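# Place the ringed wire stand on the mat to match

## Task

Move the wire stand that is circled in the reference image called manual onto the mat, matching the stand already lying there: same face upward and same rotation. Do not disturb the stand already on the mat. When done, the moved stand must sit entirely within the mat, the mat must hold only these two stands, and nothing may be tipped over.

## Robot and tools

Robot: two arms, left_arm and right_arm, facing each other across a table. left_arm's base is on the +y side at about (-0.010, +0.458, +0.039) m. right_arm's base is at about (-0.007, -0.464, +0.039) m. Each base is rotated roughly 90 degrees about z. The arm names do not match the sides of the camera images.

Frames: the scene frame has +z up, the table top at z = +0.020 m, and its origin roughly midway between the bases. Everything a gripper reports or is sent (position, quaternion, velocities, targets, wrist-camera poses) is in that arm's own base frame. Head cameras and the table use the scene frame. Each gripper's fingers point along its +x axis and close along its y axis. end_effector_position is the point between the fingers, 3 to 4 cm behind the tips. Only the last 1.5 cm of each finger's inner face is flat. Reported poses can be a few centimetres off, more at long reach.

Row format, shared by every moving call: one row is 16 numbers. The first 8 are for left_arm: x, y, z (metres), qw, qx, qy, qz (unit quaternion, w first), then opening. The next 8 are for right_arm in the same order. Every number is an absolute target in that arm's base frame, not an offset, and both arms must always be filled in. Opening runs from -1 to +1: +1 is fully open (0.080 m), and empty fingers meet near -0.78. To keep an arm still, resend its latest reported pose and its current opening unchanged. Sending 0 is a real command, not a blank.

execute_actions(actions, cameras): actions is a list of actions. Each action is a list of up to 15 rows, one per 1/30 s step. A shorter action repeats its last row until 15 steps have passed. Any target more than 0.6 m from the gripper's present position, along any of that gripper's axes, gets the action refused for both arms. If the first action fails this check against the last reported state, the whole call is refused. An empty actions list returns camera images and the full state. cameras takes names, ["all"], or [].

move(target, speed, blend, opening_speed, grip_force, blocking, cameras): target is one 16-number row or a list of up to 15 rows. The gripper travels in a straight line to each one, with no 0.6 m limit. speed is the top path speed in m/s, from 0.002 to 4.3 (default 0.25); turning is capped at twice that in rad/s. blend, in metres, rounds corners between listed rows; 0 stops at each. opening_speed (0.2 or more per second, on the -1..+1 scale) ramps the fingers. grip_force is the per-pad force cap in newtons, 8 to 34, and persists. blocking=false returns after about 0.5 s while the motion continues. A move lasts at most 10 s. Paths ignore obstacles and the other arm, and grippers lag or overshoot when moving fast. Do not route a path close to an arm's own base; go around it.

wait(seconds 0 to 10) lets time pass while both arms hold. stop brakes a running move. zoom_image(camera, region [x0, y0, x1, y1] in pixels, each side at most 504) enlarges part of cam_head_left, cam_head_right, cam_left_wrist or cam_right_wrist from the newest images. show_instructions shows the reference image. finished_scene(scene) ends the scene permanently; call it only when the layout is correct and stable.

Results: each gripper's pose, velocities, Joint positions (the last value is the finger gap in metres), grip_measured (opening on the -1..+1 scale, accurate to about 2 mm), Hand target (where the arm is actually being driven, which can fall short of the command), Tool commands, joint torques, external torque estimates, and motor temperatures. A move adds a "move:" line. done means within 8 mm and 2 degrees. off_target means the arm stopped short. held means a safety check withheld steps. blocked means something stopped the gripper far from its goal; it then holds there. limits=paced means the pose was clipped. Velocities are omitted when joints read within noise.

Behaviour: each step, the commanded orientation is clipped to within 32 degrees of the measured one, so large rotations need several commands. Friction and weight can leave the gripper low, short or tilted. Check the result after each motion and correct it. To grip, command an opening about 0.08 below the grip_measured value at first touch. A full close takes at least about 0.6 s.

Avoid: dropping or releasing a moving part, fast impacts, hard presses into the table or fixed things, and any contact between the two arms or their grippers and wrist cameras, which can end the scene. Contact torque at a joint's limit (waist 16.6, shoulder 20.6, elbow 20.5, wrist pitch 5.42, wrist yaw 5.4, wrist roll 5.07 N m) freezes that arm for 10 s. Overheating shows a MOTOR HOT line at 50 °C and halts the arm at 95 °C. A huge one-step jump can trigger an OVER-SPEED FAULT. Anything left off the table fails the task. Loose objects may occasionally be nudged by outside forces.

Each tool is called after "Emit:" as name(argument=value, ...) on one line, values as JSON.

Reference images:

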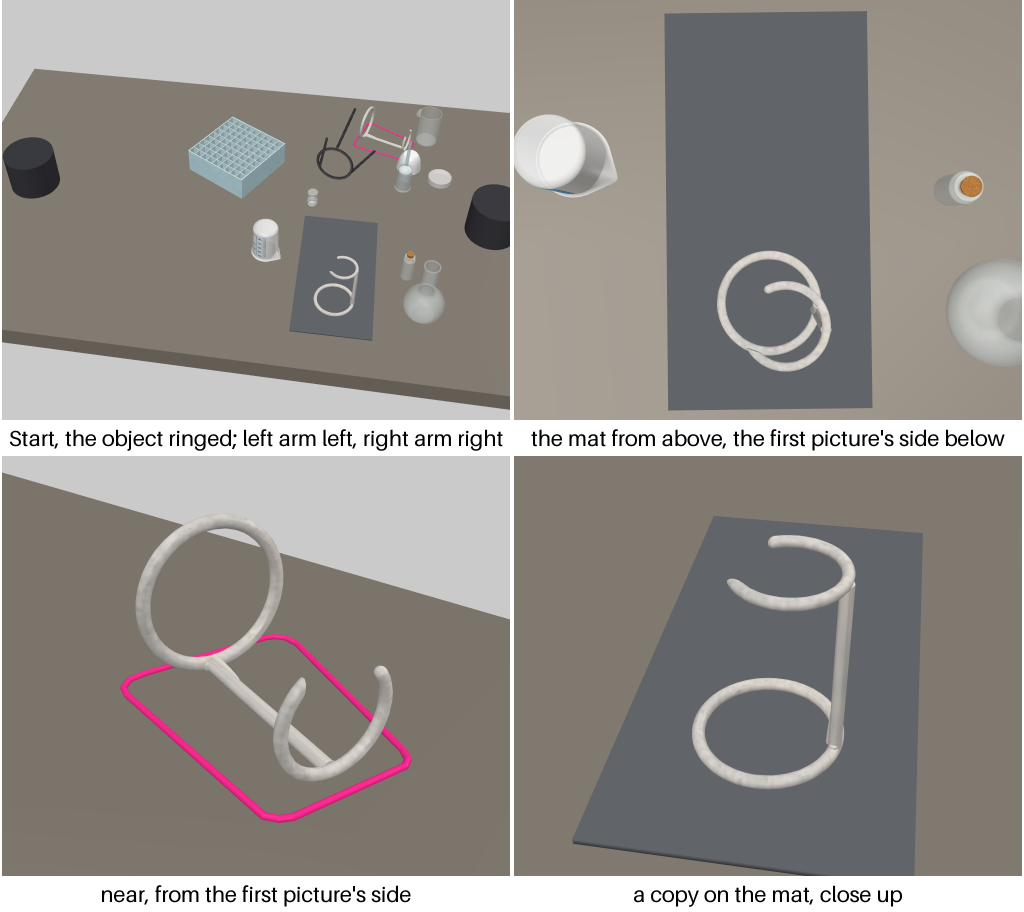

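## Session

Emit:
execute_actions(actions=[])

Scene clock: 0.00 s.
left_arm: end_effector_position=(+0.4133, -0.1033, +0.1723) grip_measured=+1.000 end_effector_quat_wxyz=(+0.853, +0.410, +0.229, -0.226) | right_arm: end_effector_position=(+0.2356, -0.1839, +0.1752) grip_measured=+1.000 end_effector_quat_wxyz=(+0.898, +0.186, +0.364, +0.160)
Joint positions: left_arm=[-0.245 1.514 0.996 -0.095 0 0.818 0.08] | right_arm=[-1.078 1.636 1.257 -1.278 -0.931 -1.08 0.08]
Joint velocities: within noise
Joint torques (N m): no reading
External joint torques (N m): no reading
Motor temperatures (°C): left_arm=[30 23 25 32 39 32] | right_arm=[26 27 26 30 30 28]
Heat: left arm: hottest wrist yaw 39 °C (+0.0 °C/min); right arm: hottest wrist pitch 30 °C (+0.0 °C/min).
Hand target: left_arm +0.4137, -0.1034, +0.1741; +0.854, +0.410, +0.226, -0.225 | right_arm +0.2358, -0.1840, +0.1762; +0.899, +0.185, +0.363, +0.160
Tool commands: left_gripper/opening=+1.0 right_gripper/opening=+1.0

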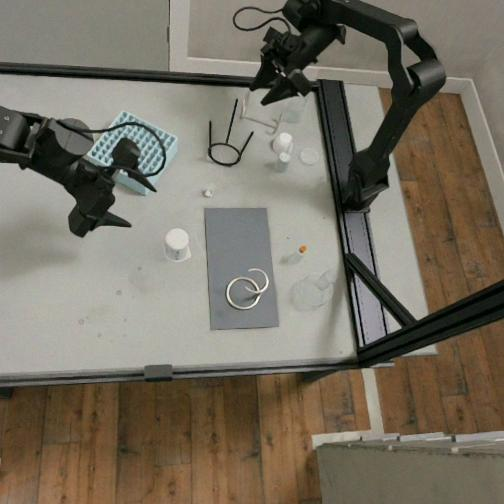

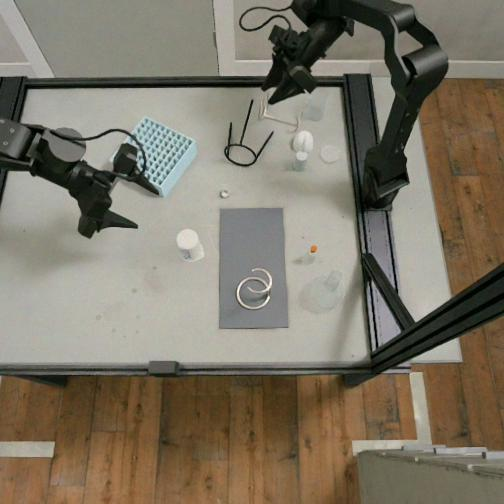

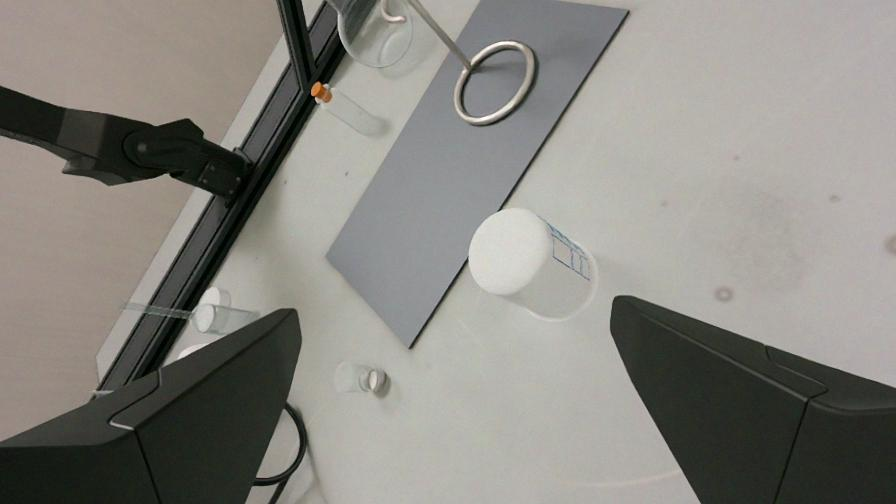

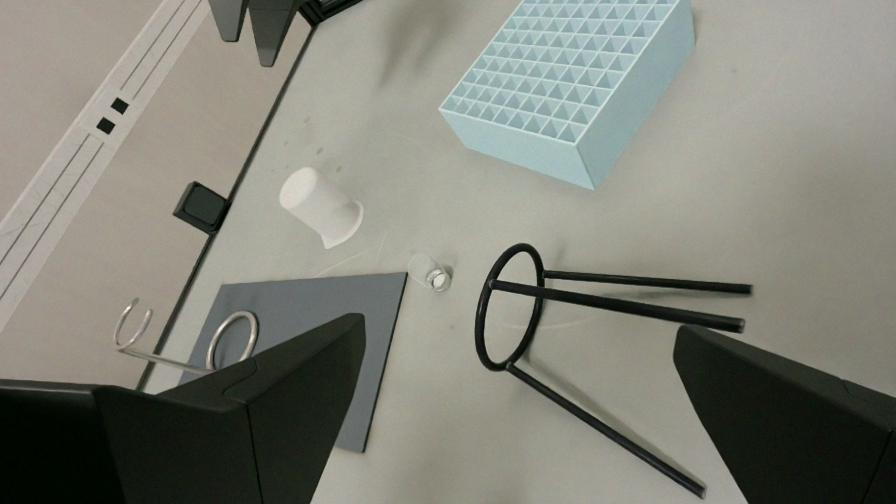

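Emit:
zoom_image(camera="cam_head_right", region=[210, 60, 360, 210])

Emit:
zoom_image(camera="cam_head_left", region=[200, 60, 350, 210])

Emit:
zoom_image(camera="cam_head_right", region=[170, 200, 360, 340])

Emit:
zoom_image(camera="cam_head_left", region=[170, 200, 360, 340])

Scaled by 3.360.

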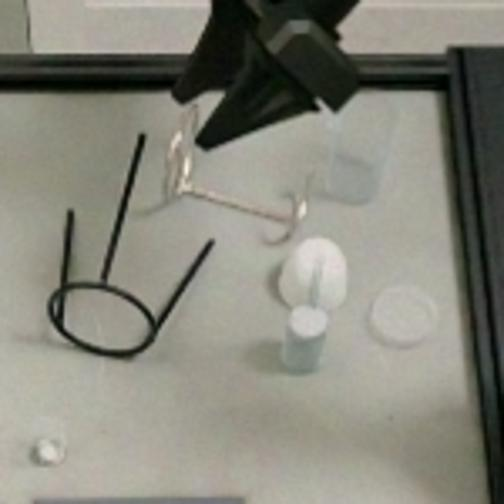

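Scaled by 3.360.

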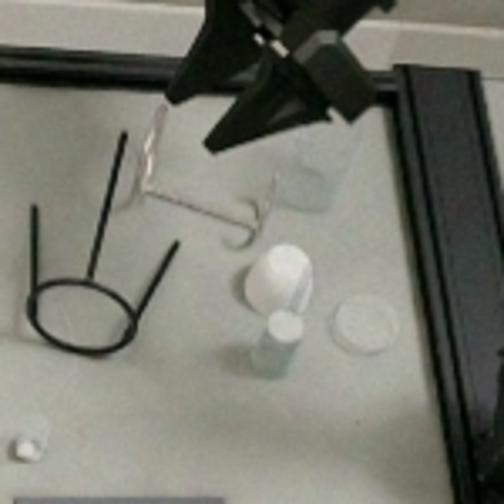

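Scaled by 2.653.

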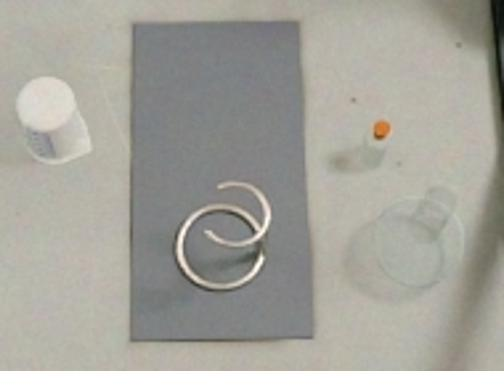

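Scaled by 2.653.

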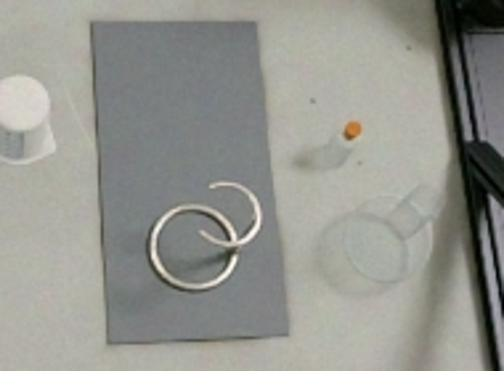

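Emit:
move(target=[[0.33, -0.05, 0.24, 0.853, 0.41, 0.229, -0.226, 1, 0.19, -0.20, 0.25, 0.898, 0.186, 0.364, 0.16, 1],[0.28, -0.03, 0.26, 0.853, 0.41, 0.229, -0.226, 1, 0.142, -0.219, 0.175, 0.62, 0.649, 0.129, -0.421, 1]], blend=0.03, speed=0.4, cameras=["all"])

Scene clock: 13.43 s.
left_arm: end_effector_position=(+0.2808, -0.0301, +0.2535) grip_measured=+1.000 end_effector_quat_wxyz=(+0.851, +0.408, +0.238, -0.229) | right_arm: end_effector_position=(+0.1421, -0.2202, +0.1749) grip_measured=+1.000 end_effector_quat_wxyz=(+0.620, +0.650, +0.131, -0.420)
Joint positions: left_arm=[-0.004 0.946 0.969 -0.67 0.193 0.957 0.08] | right_arm=[-1.281 1.026 0.814 -0.735 -0.509 0.804 0.08]
Joint torques (N m): left_arm=[0.26 -3.27 7.12 1.4 0.23 0.07] | right_arm=[0.24 -3.16 4.34 1.49 -0.04 0.12]
External joint torques (N m): left_arm=[0.25 -1.12 0.53 -0.11 0.14 0.1] | right_arm=[0.21 -0.64 -2.07 0.31 0.2 0.15]
Heat: left arm: hottest wrist yaw 39 °C (+0.0 °C/min); right arm: hottest wrist pitch 30 °C (+0.0 °C/min).
Hand target: left_arm +0.2800, -0.0300, +0.2601; +0.853, +0.410, +0.229, -0.226 | right_arm +0.1420, -0.2191, +0.1751; +0.620, +0.649, +0.129, -0.421
Off the commanded pose: left_arm 0.007 m, 1 deg | right_arm 0.001 m, 0 deg.
move: done
camera_calibration:
cam_left_wrist: T_world_to_cam=[[-0.628506, -0.534596, -0.564967, 0.305585], [-0.460416, 0.84114, -0.283727, 0.256648], [0.626895, 0.0817957, -0.774798, 0.100595], [0, 0, 0, 1]] pos_world=[0.247164, -0.0607405, 0.323404]
cam_right_wrist: T_world_to_cam=[[-0.662992, 0.167183, -0.72972, 0.277108], [0.156153, 0.984188, 0.0836094, 0.212079], [0.73216, -0.0585152, -0.678615, 0.0812978], [0, 0, 0, 1]] pos_world=[0.0910811, -0.250296, 0.23965]

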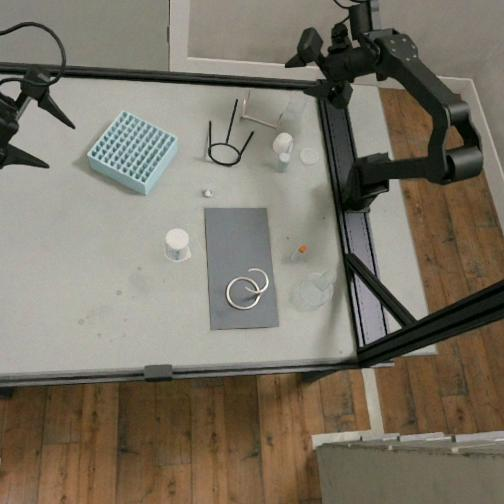

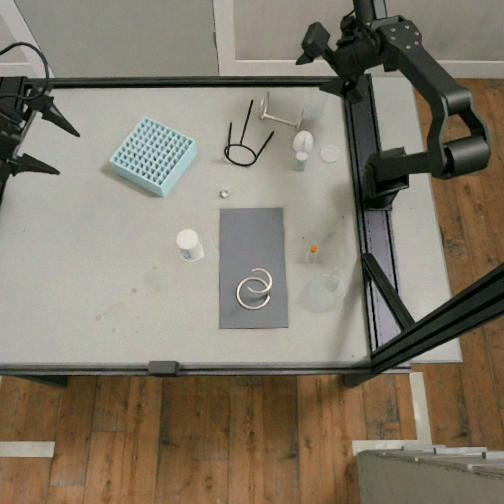

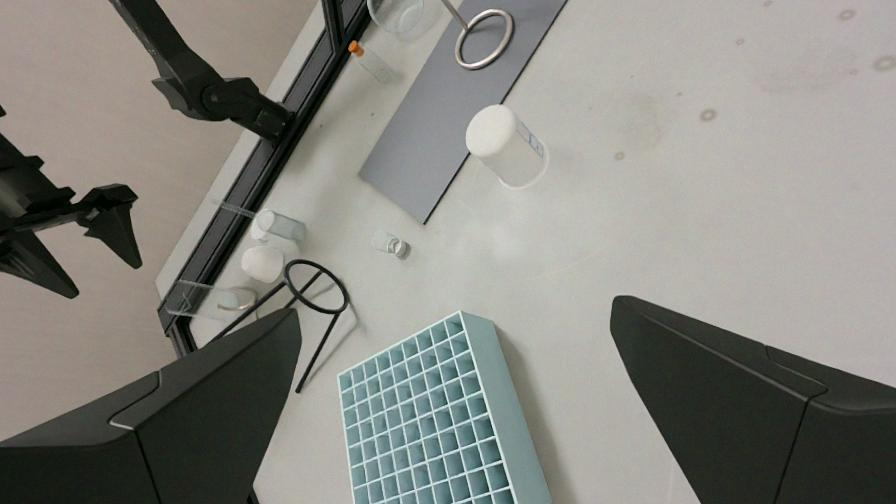

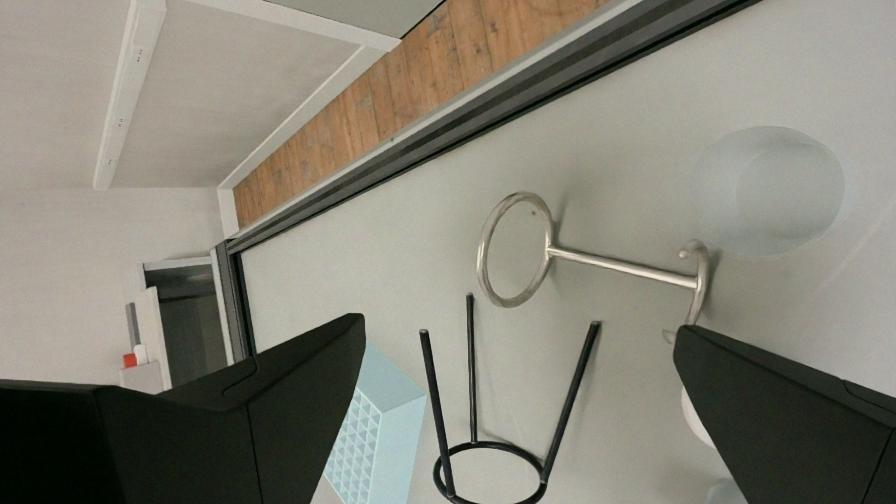

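Emit:
zoom_image(camera="cam_head_right", region=[210, 70, 350, 190])

Emit:
zoom_image(camera="cam_head_left", region=[200, 70, 340, 190])

Emit:
zoom_image(camera="cam_right_wrist", region=[420, 150, 760, 400])

Scaled by 3.600.

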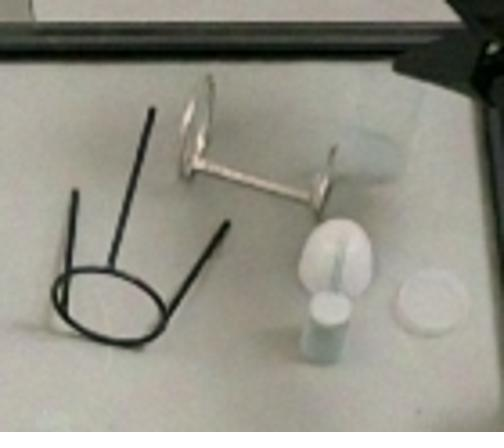

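Scaled by 3.600.

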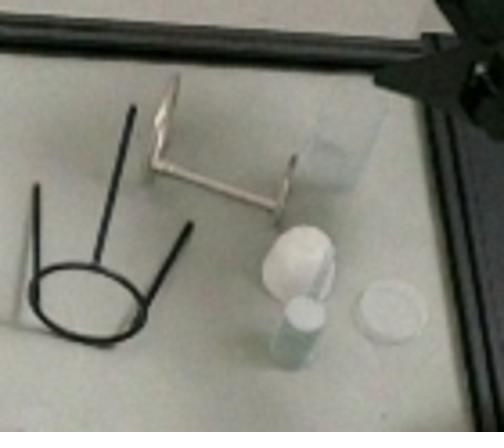

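Scaled by 1.482.

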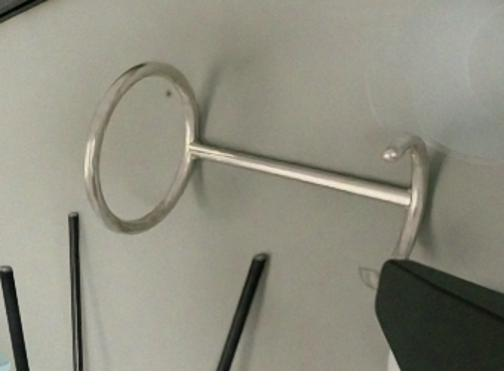

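Emit:
zoom_image(camera="cam_head_right", region=[280, 0, 430, 150])

Emit:
zoom_image(camera="cam_head_left", region=[270, 0, 420, 150])

Scaled by 3.360.

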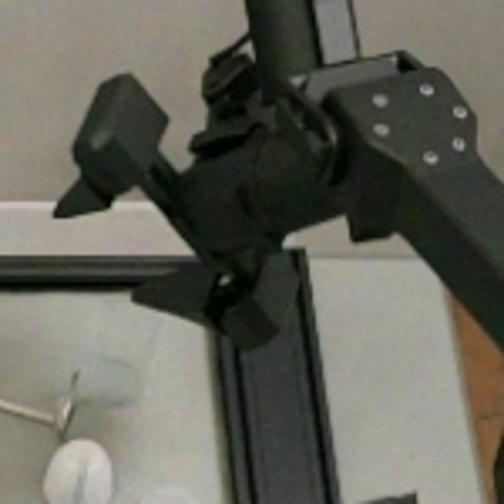

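Scaled by 3.360.

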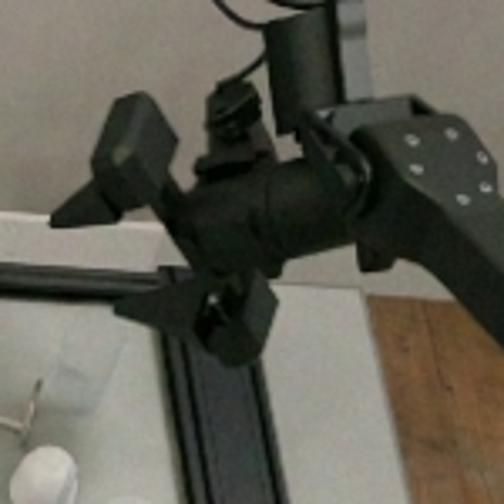

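Emit:
move(target=[0.28, -0.03, 0.26, 0.853, 0.41, 0.229, -0.226, 1, 0.211, -0.231, 0.112, 0.62, 0.649, 0.129, -0.421, 0.2], speed=0.25, cameras=["all"])

Scene clock: 16.07 s.
left_arm: end_effector_position=(+0.2808, -0.0301, +0.2535) grip_measured=+1.000 end_effector_quat_wxyz=(+0.851, +0.408, +0.238, -0.229) | right_arm: end_effector_position=(+0.2110, -0.2314, +0.1153) grip_measured=+0.203 end_effector_quat_wxyz=(+0.624, +0.647, +0.127, -0.419)
Joint positions: left_arm=[-0.004 0.946 0.969 -0.67 0.193 0.957 0.08] | right_arm=[-0.984 1.217 0.652 -0.267 -0.321 1.055 0.044]
Joint torques (N m): left_arm=[0.23 -3.25 7.17 1.39 0.23 0.07] | right_arm=[0.34 -2.55 4.35 1.65 0.08 0.16]
External joint torques (N m): left_arm=[0.25 -1.08 0.56 -0.11 0.13 0.1] | right_arm=[0.31 1.23 -2.08 0.29 0.2 0.19]
Heat: left arm: hottest wrist yaw 39 °C (+0.0 °C/min); right arm: hottest wrist pitch 31 °C (+3.7 °C/min).
Hand target: left_arm +0.2800, -0.0300, +0.2600; +0.853, +0.410, +0.229, -0.226 | right_arm +0.2110, -0.2309, +0.1120; +0.620, +0.649, +0.129, -0.421
Off the commanded pose: left_arm 0.007 m, 1 deg | right_arm 0.003 m, 1 deg.
move: done
camera_calibration:
cam_left_wrist: T_world_to_cam=[[-0.628506, -0.534596, -0.564967, 0.305585], [-0.460416, 0.84114, -0.283727, 0.256648], [0.626895, 0.0817957, -0.774798, 0.100595], [0, 0, 0, 1]] pos_world=[0.247164, -0.0607405, 0.323404]
cam_right_wrist: T_world_to_cam=[[-0.658972, 0.157665, -0.735457, 0.278754], [0.154823, 0.985278, 0.072499, 0.219068], [0.736061, -0.066091, -0.673681, -0.0133099], [0, 0, 0, 1]] pos_world=[0.159571, -0.260673, 0.180163]

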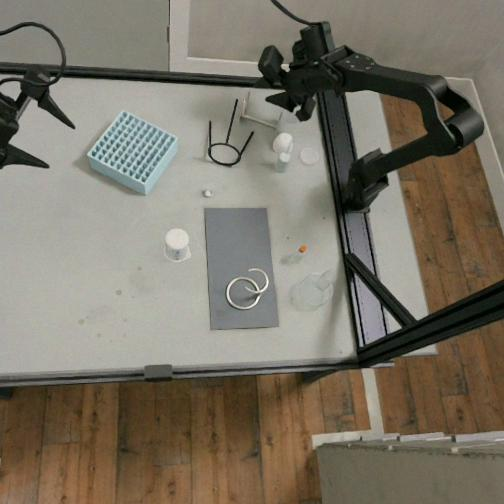

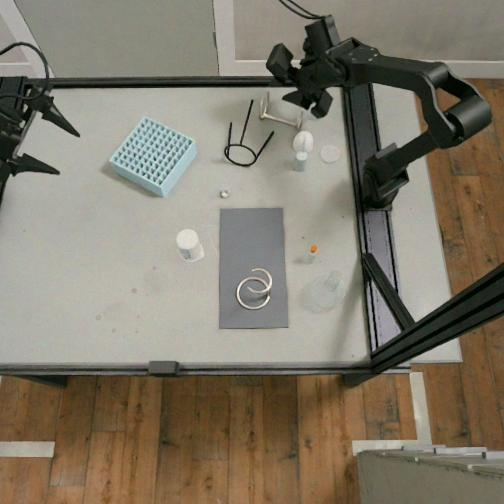

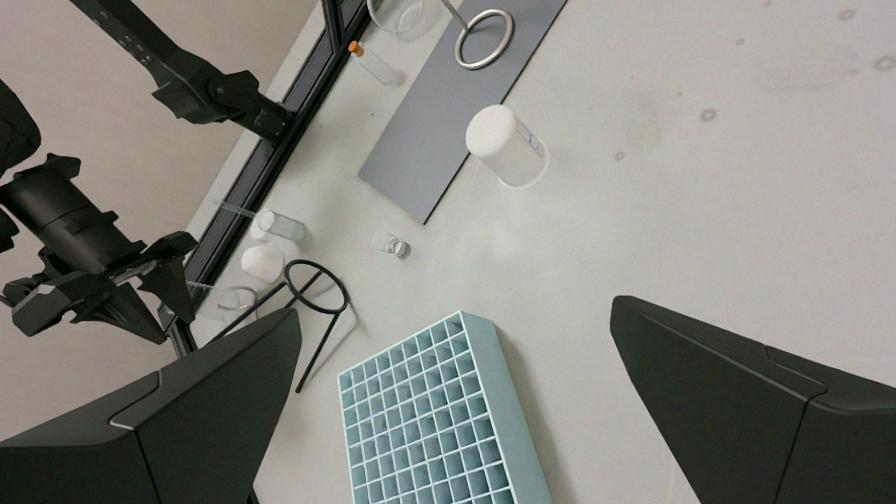

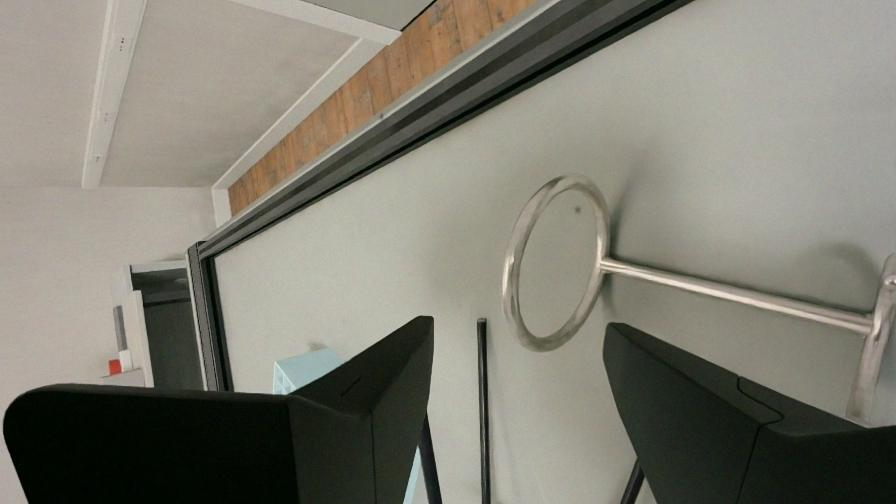

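Emit:
move(target=[[0.28, -0.03, 0.26, 0.853, 0.41, 0.229, -0.226, 1, 0.247, -0.2526, 0.073, 0.62, 0.649, 0.129, -0.421, 0.2],[0.28, -0.03, 0.26, 0.853, 0.41, 0.229, -0.226, 1, 0.247, -0.2526, 0.073, 0.62, 0.649, 0.129, -0.421, 0.2]], speed=0.12, cameras=["cam_right_wrist"])

Scene clock: 17.50 s.
left_arm: end_effector_position=(+0.2808, -0.0301, +0.2535) grip_measured=+1.000 end_effector_quat_wxyz=(+0.851, +0.408, +0.238, -0.229) | right_arm: end_effector_position=(+0.2448, -0.2503, +0.0723) grip_measured=+0.203 end_effector_quat_wxyz=(+0.621, +0.649, +0.131, -0.420)
Joint positions: left_arm=[-0.004 0.946 0.969 -0.67 0.193 0.957 0.08] | right_arm=[-0.913 1.465 0.649 -0.011 -0.274 1.11 0.044]
Joint torques (N m): left_arm=[0.24 -3.26 7.16 1.4 0.23 0.07] | right_arm=[0.43 -3.53 5.34 1.7 0.08 0.15]
External joint torques (N m): left_arm=[0.24 -1.09 0.56 -0.11 0.14 0.09] | right_arm=[0.44 1.46 -0.43 0.36 0.18 0.19]
Heat: left arm: hottest wrist yaw 39 °C (+0.0 °C/min); right arm: hottest wrist pitch 31 °C (+3.4 °C/min).
Hand target: left_arm +0.2800, -0.0300, +0.2600; +0.853, +0.410, +0.229, -0.226 | right_arm +0.2470, -0.2525, +0.0731; +0.620, +0.649, +0.129, -0.421
Off the commanded pose: left_arm 0.007 m, 1 deg | right_arm 0.003 m, 0 deg.
move: done
camera_calibration:
cam_right_wrist: T_world_to_cam=[[-0.663901, 0.164797, -0.729437, 0.274954], [0.155193, 0.984543, 0.0811816, 0.234735], [0.73154, -0.0593069, -0.679214, -0.065302], [0, 0, 0, 1]] pos_world=[0.193884, -0.280291, 0.137151]
Images, in order (width x height): cam_right_wrist 896x504.

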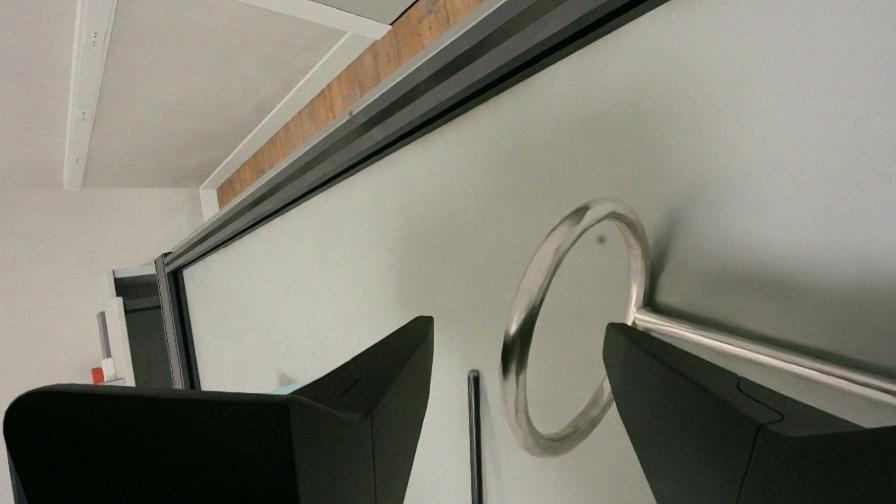

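Emit:
move(target=[0.28, -0.03, 0.26, 0.853, 0.41, 0.229, -0.226, 1, 0.247, -0.2526, 0.073, 0.62, 0.649, 0.129, -0.421, -0.95], opening_speed=1.0, grip_force=25, cameras=["cam_right_wrist"])

Scene clock: 19.00 s.
left_arm: end_effector_position=(+0.2808, -0.0301, +0.2535) grip_measured=+1.000 end_effector_quat_wxyz=(+0.851, +0.408, +0.238, -0.229) | right_arm: end_effector_position=(+0.2452, -0.2509, +0.0729) grip_measured=-0.650 end_effector_quat_wxyz=(+0.621, +0.649, +0.130, -0.420)
Joint positions: left_arm=[-0.004 0.946 0.969 -0.67 0.193 0.957 0.08] | right_arm=[-0.913 1.466 0.651 -0.009 -0.273 1.111 0.006]
Joint torques (N m): left_arm=[0.25 -3.31 7.15 1.4 0.22 0.07] | right_arm=[0.27 -3.55 5.19 1.56 0.05 0.12]
External joint torques (N m): left_arm=[0.24 -1.09 0.47 -0.13 0.12 0.1] | right_arm=[0.26 1.47 -0.62 0.21 0.15 0.16]
Motor temperatures (°C): left_arm=[30 25 30 34 39 32] | right_arm=[26 29 28 31 30 28]
Heat: left arm: hottest wrist yaw 39 °C (+0.0 °C/min); right arm: hottest wrist pitch 31 °C (+3.2 °C/min).
Hand target: left_arm +0.2800, -0.0300, +0.2600; +0.853, +0.410, +0.229, -0.226 | right_arm +0.2470, -0.2526, +0.0730; +0.620, +0.649, +0.129, -0.421
Off the commanded pose: left_arm 0.007 m, 1 deg | right_arm 0.002 m, 0 deg.
grip_force (N): 25, 25
move: done
camera_calibration:
cam_right_wrist: T_world_to_cam=[[-0.662652, 0.164107, -0.730727, 0.275331], [0.156214, 0.984523, 0.0794436, 0.235082], [0.732455, -0.0615065, -0.678032, -0.0660177], [0, 0, 0, 1]] pos_world=[0.19408, -0.280688, 0.137754]
Images, in order (width x height): cam_right_wrist 896x504.

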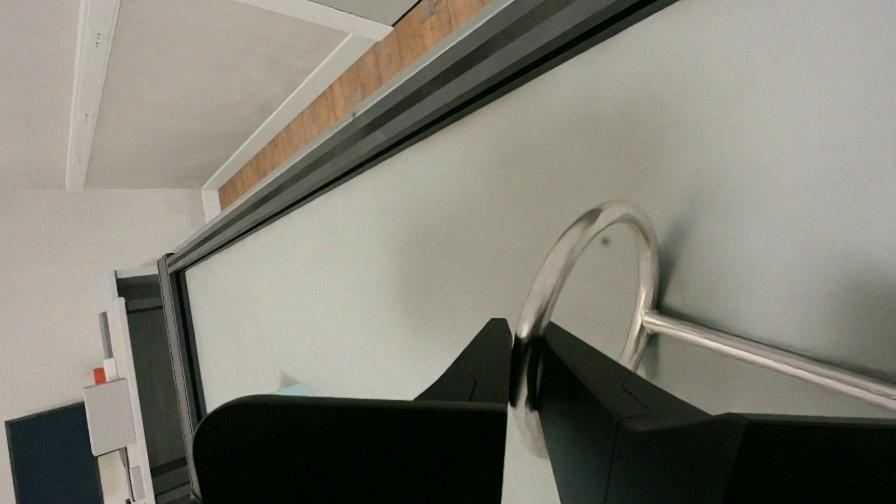

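Emit:
move(target=[[0.25, -0.17, 0.28, 0.853, 0.41, 0.229, -0.226, 1, 0.246, -0.2515, 0.23, 0.62, 0.649, 0.129, -0.421, -0.95],[0.25, -0.17, 0.28, 0.853, 0.41, 0.229, -0.226, 1, 0.50, -0.05, 0.23, 0.69, 0.61, 0.25, -0.29, -0.95],[0.25, -0.17, 0.28, 0.853, 0.41, 0.229, -0.226, 1, 0.582, 0.066, 0.13, 0.718, 0.58, 0.318, -0.215, -0.95]], blend=[0.04, 0.05, 0], speed=0.22, cameras=["all"])

Scene clock: 23.47 s.
left_arm: end_effector_position=(+0.2488, -0.1685, +0.2761) grip_measured=+1.000 end_effector_quat_wxyz=(+0.851, +0.412, +0.232, -0.228) | right_arm: end_effector_position=(+0.5788, +0.0661, +0.1297) grip_measured=-0.650 end_effector_quat_wxyz=(+0.717, +0.580, +0.320, -0.218)
Joint positions: left_arm=[-0.818 1.085 1.129 -0.75 -0.457 0.463 0.08] | right_arm=[0.121 2.216 1.858 -0.433 0.026 1.422 0.006]
Joint torques (N m): left_arm=[-0.25 -2.4 7.46 1.34 -0.33 -0.11] | right_arm=[0.06 -8.96 6.34 1.68 -0.06 -0.12]
External joint torques (N m): left_arm=[-0.26 0.54 0.98 -0.09 -0.16 -0.09] | right_arm=[0.06 2.18 -0.31 0.29 -0.11 -0.08]
Heat: left arm: hottest wrist yaw 39 °C (+0.0 °C/min); right arm: hottest wrist pitch 31 °C (+2.6 °C/min).
Hand target: left_arm +0.2500, -0.1699, +0.2800; +0.853, +0.410, +0.229, -0.226 | right_arm +0.5819, +0.0660, +0.1301; +0.718, +0.580, +0.318, -0.215
Off the commanded pose: left_arm 0.004 m, 0 deg | right_arm 0.003 m, 0 deg.
grip_force (N): 25, 25
move: done
camera_calibration:
cam_left_wrist: T_world_to_cam=[[-0.624197, -0.529007, -0.574917, 0.226853], [-0.452713, 0.844651, -0.285683, 0.363913], [0.636733, 0.0819501, -0.766717, 0.144784], [0, 0, 0, 1]] pos_world=[0.214161, -0.199237, 0.345394]
cam_right_wrist: T_world_to_cam=[[-0.643033, -0.241175, -0.726873, 0.500844], [-0.430153, 0.899001, 0.0822516, 0.210978], [0.633622, 0.365557, -0.681829, -0.223002], [0, 0, 0, 1]] pos_world=[0.554111, 0.0126416, 0.194648]

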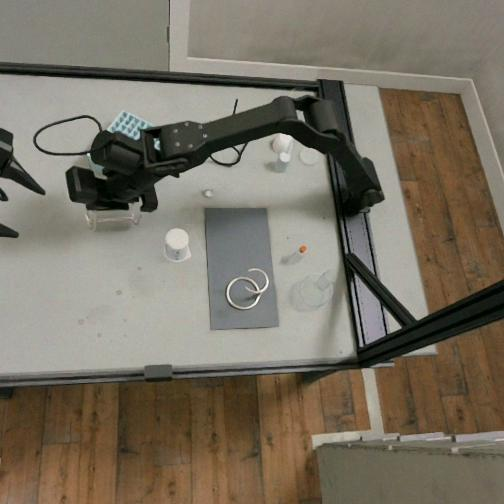

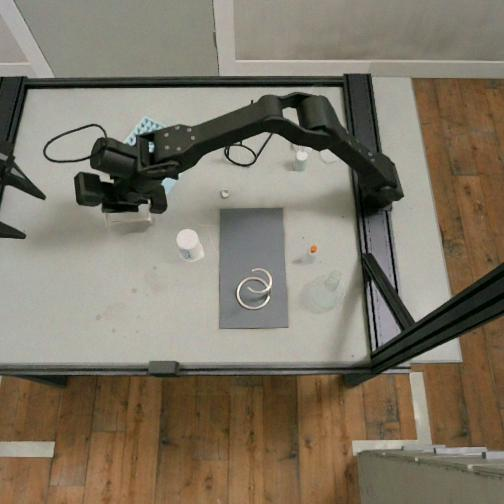

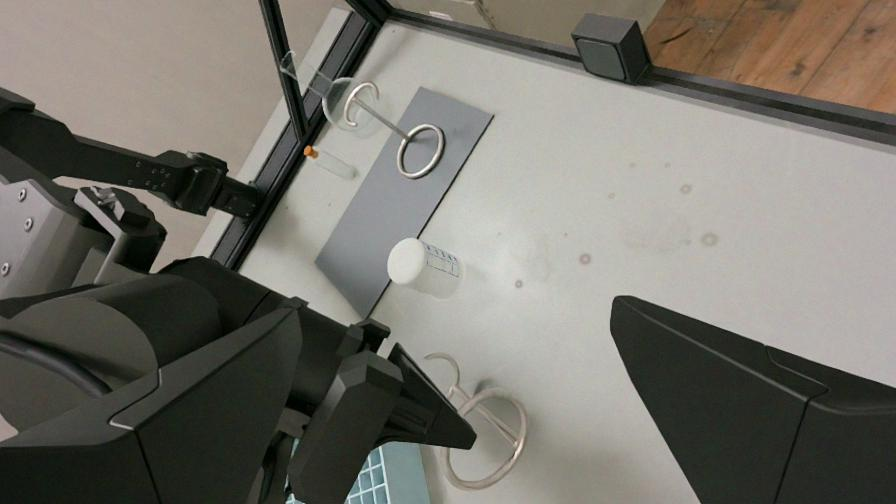

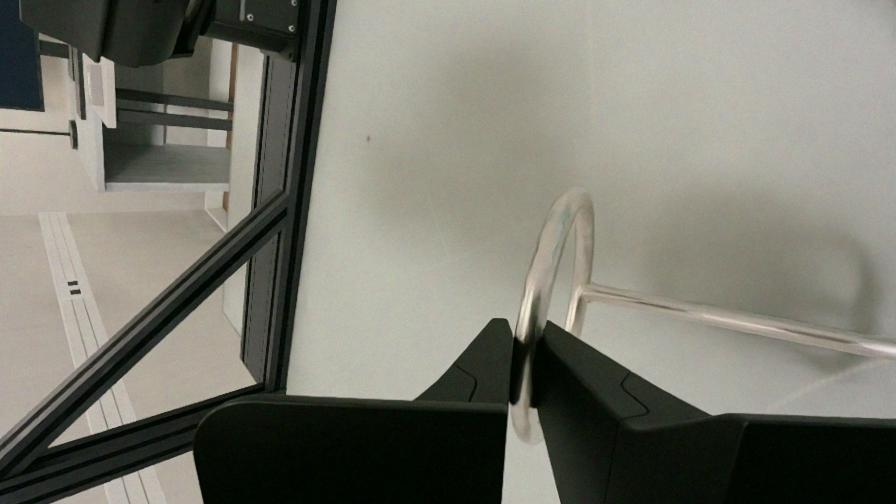

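Emit:
move(target=[[0.25, -0.17, 0.28, 0.853, 0.41, 0.229, -0.226, 1, 0.577, 0.066, 0.11, 0.748, 0.613, 0.218, -0.129, -0.95],[0.25, -0.17, 0.28, 0.853, 0.41, 0.229, -0.226, 1, 0.577, 0.066, 0.074, 0.748, 0.613, 0.218, -0.129, -0.95]], speed=[0.2,0.06], cameras=["all"])

Scene clock: 26.07 s.
left_arm: end_effector_position=(+0.2488, -0.1685, +0.2761) grip_measured=+1.000 end_effector_quat_wxyz=(+0.851, +0.412, +0.232, -0.228) | right_arm: end_effector_position=(+0.5798, +0.0662, +0.0944) grip_measured=-0.650 end_effector_quat_wxyz=(+0.749, +0.619, +0.205, -0.116)
Joint positions: left_arm=[-0.818 1.085 1.129 -0.75 -0.457 0.463 0.08] | right_arm=[0.121 2.18 1.41 0.302 0.028 1.418 0.006]
Joint torques (N m): left_arm=[-0.27 -2.46 7.44 1.33 -0.33 -0.12] | right_arm=[0.03 -6.65 3.33 1.72 0.17 -0.16]
External joint torques (N m): left_arm=[-0.27 0.48 0.9 -0.12 -0.16 -0.09] | right_arm=[-0.04 3.81 -2.84 0.11 0.14 -0.12]
Heat: left arm: hottest wrist yaw 39 °C (+0.0 °C/min); right arm: hottest wrist pitch 32 °C (+4.6 °C/min).
Hand target: left_arm +0.2500, -0.1699, +0.2800; +0.853, +0.410, +0.229, -0.226 | right_arm +0.5764, +0.0660, +0.0742; +0.748, +0.613, +0.218, -0.129
Off the commanded pose: left_arm 0.004 m, 0 deg | right_arm 0.021 m, 2 deg.
grip_force (N): 25, 25
move: off_target (right_arm)
camera_calibration:
cam_left_wrist: T_world_to_cam=[[-0.624197, -0.529007, -0.574917, 0.226853], [-0.452713, 0.844651, -0.285683, 0.363913], [0.636733, 0.0819501, -0.766717, 0.144784], [0, 0, 0, 1]] pos_world=[0.214161, -0.199237, 0.345394]
cam_right_wrist: T_world_to_cam=[[-0.378328, -0.213889, -0.900622, 0.336988], [-0.44068, 0.897229, -0.0279656, 0.230891], [0.814045, 0.386305, -0.433703, -0.377058], [0, 0, 0, 1]] pos_world=[0.536183, 0.0105755, 0.146425]

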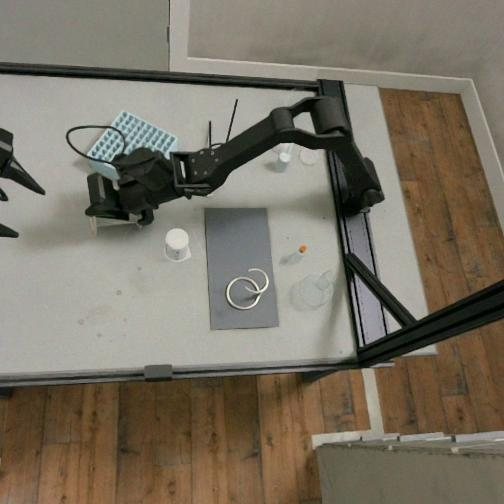

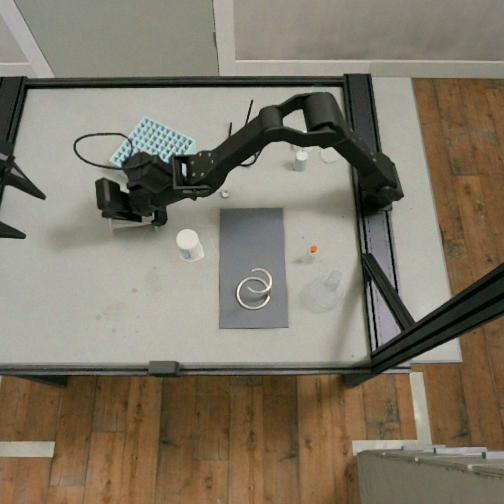

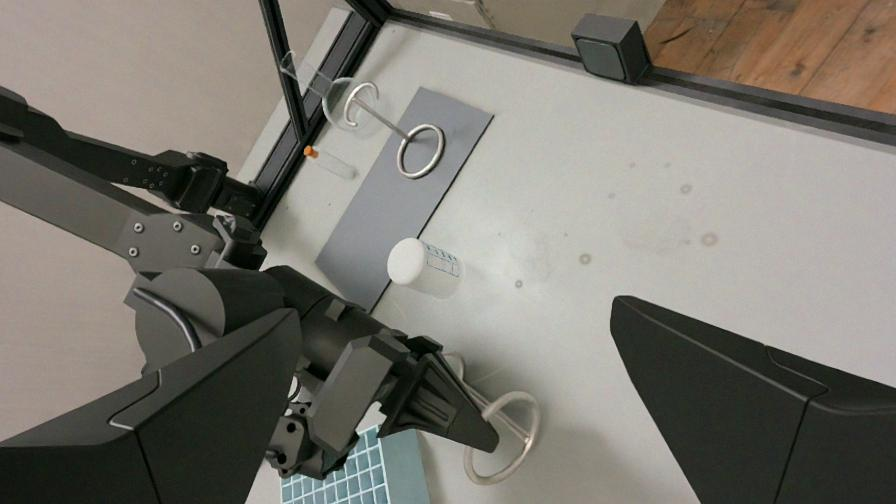

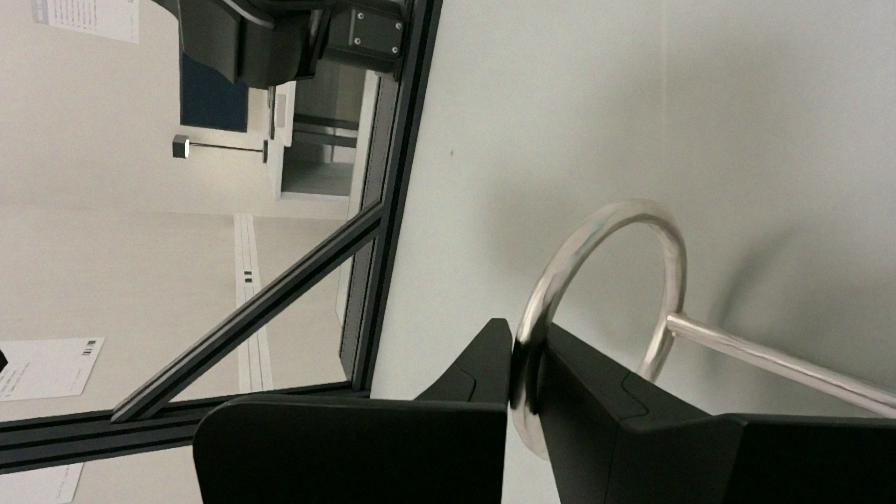

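Emit:
zoom_image(camera="cam_left_wrist", region=[260, 310, 600, 504])

Emit:
zoom_image(camera="cam_head_right", region=[70, 90, 230, 260])

Scaled by 1.482.

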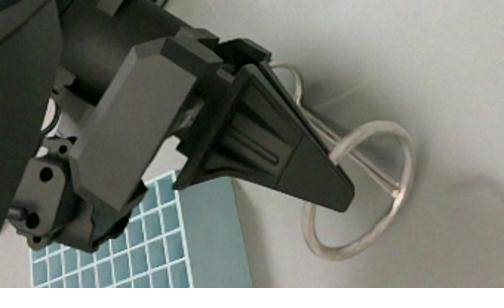

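Scaled by 2.965.

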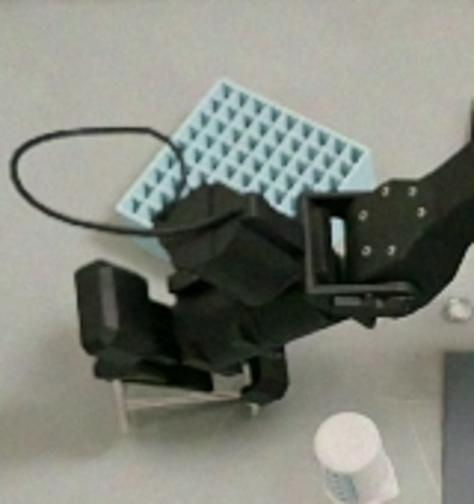

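Emit:
move(target=[[0.25, -0.17, 0.28, 0.853, 0.41, 0.229, -0.226, 1, 0.577, 0.066, 0.12, 0.748, 0.613, 0.218, -0.129, -0.95],[0.25, -0.17, 0.28, 0.853, 0.41, 0.229, -0.226, 1, 0.573, 0.122, 0.12, 0.748, 0.613, 0.218, -0.129, -0.95],[0.25, -0.17, 0.28, 0.853, 0.41, 0.229, -0.226, 1, 0.573, 0.122, 0.085, 0.748, 0.613, 0.218, -0.129, -0.95]], speed=[0.1,0.2,0.08], cameras=["all"])

Scene clock: 29.67 s.
left_arm: end_effector_position=(+0.2488, -0.1685, +0.2761) grip_measured=+1.000 end_effector_quat_wxyz=(+0.851, +0.412, +0.232, -0.228) | right_arm: end_effector_position=(+0.5738, +0.1224, +0.0959) grip_measured=-0.654 end_effector_quat_wxyz=(+0.750, +0.614, +0.214, -0.121)
Joint positions: left_arm=[-0.818 1.085 1.129 -0.75 -0.457 0.463 0.08] | right_arm=[0.245 2.191 1.456 0.242 0.136 1.468 0.006]
Joint torques (N m): left_arm=[-0.27 -2.39 7.44 1.33 -0.33 -0.11] | right_arm=[0.14 -7.73 4.07 1.99 0.25 0.11]
External joint torques (N m): left_arm=[-0.3 0.58 0.91 -0.11 -0.16 -0.08] | right_arm=[0.03 2.82 -2.14 0.42 0.2 0.16]
Heat: left arm: hottest wrist yaw 39 °C (+0.0 °C/min); right arm: hottest shoulder 32 °C (+10.1 °C/min).
Hand target: left_arm +0.2500, -0.1699, +0.2800; +0.853, +0.410, +0.229, -0.226 | right_arm +0.5728, +0.1219, +0.0850; +0.748, +0.613, +0.218, -0.129
Off the commanded pose: left_arm 0.004 m, 0 deg | right_arm 0.011 m, 1 deg.
grip_force (N): 25, 25
move: off_target (right_arm)
camera_calibration:
cam_left_wrist: T_world_to_cam=[[-0.624197, -0.529007, -0.574917, 0.226853], [-0.452713, 0.844651, -0.285683, 0.363913], [0.636733, 0.0819501, -0.766717, 0.144784], [0, 0, 0, 1]] pos_world=[0.214161, -0.199237, 0.345394]
cam_right_wrist: T_world_to_cam=[[-0.395429, -0.224047, -0.890752, 0.358134], [-0.446089, 0.894582, -0.0269793, 0.181112], [0.802895, 0.386686, -0.453688, -0.385005], [0, 0, 0, 1]] pos_world=[0.531527, 0.0670954, 0.149223]

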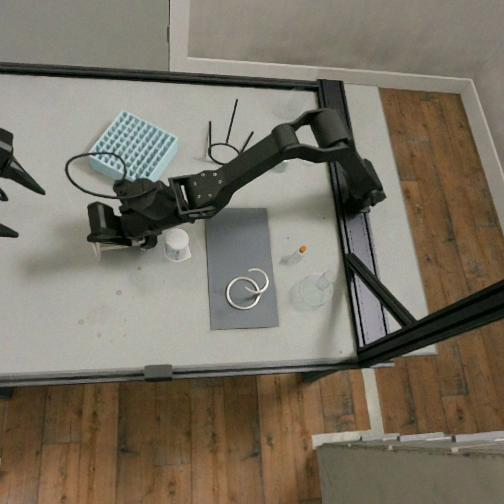

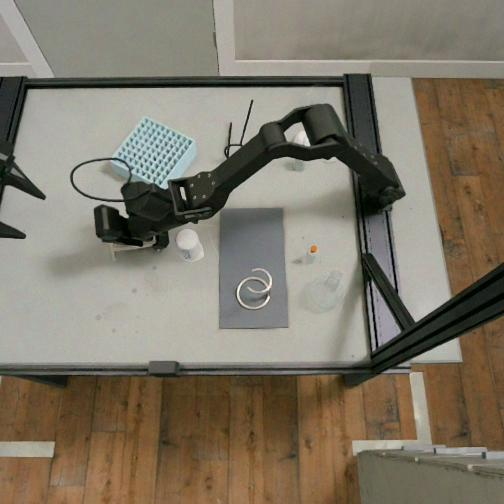

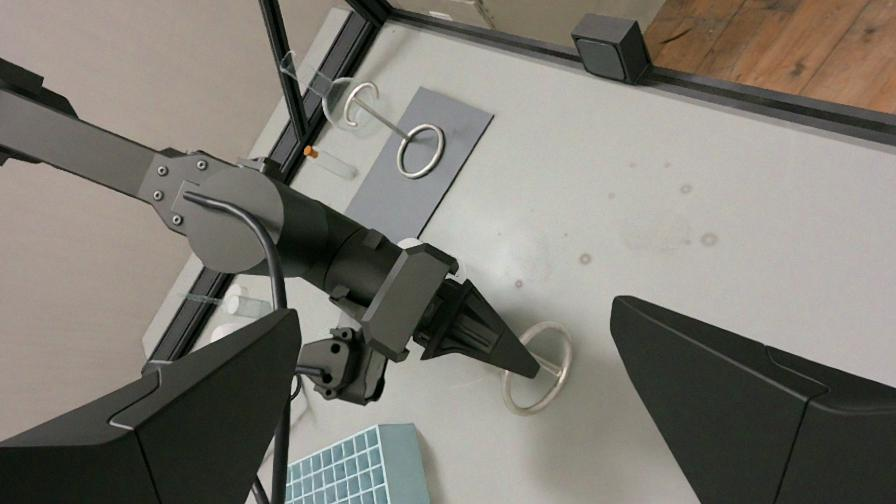

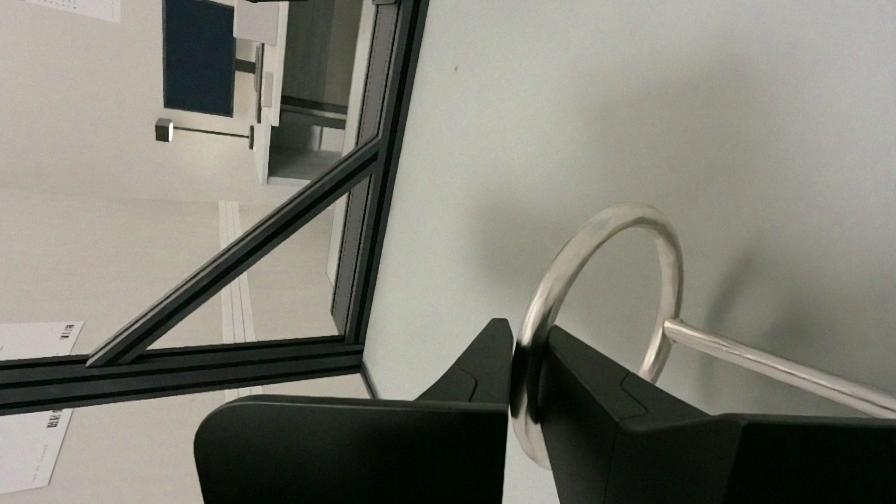

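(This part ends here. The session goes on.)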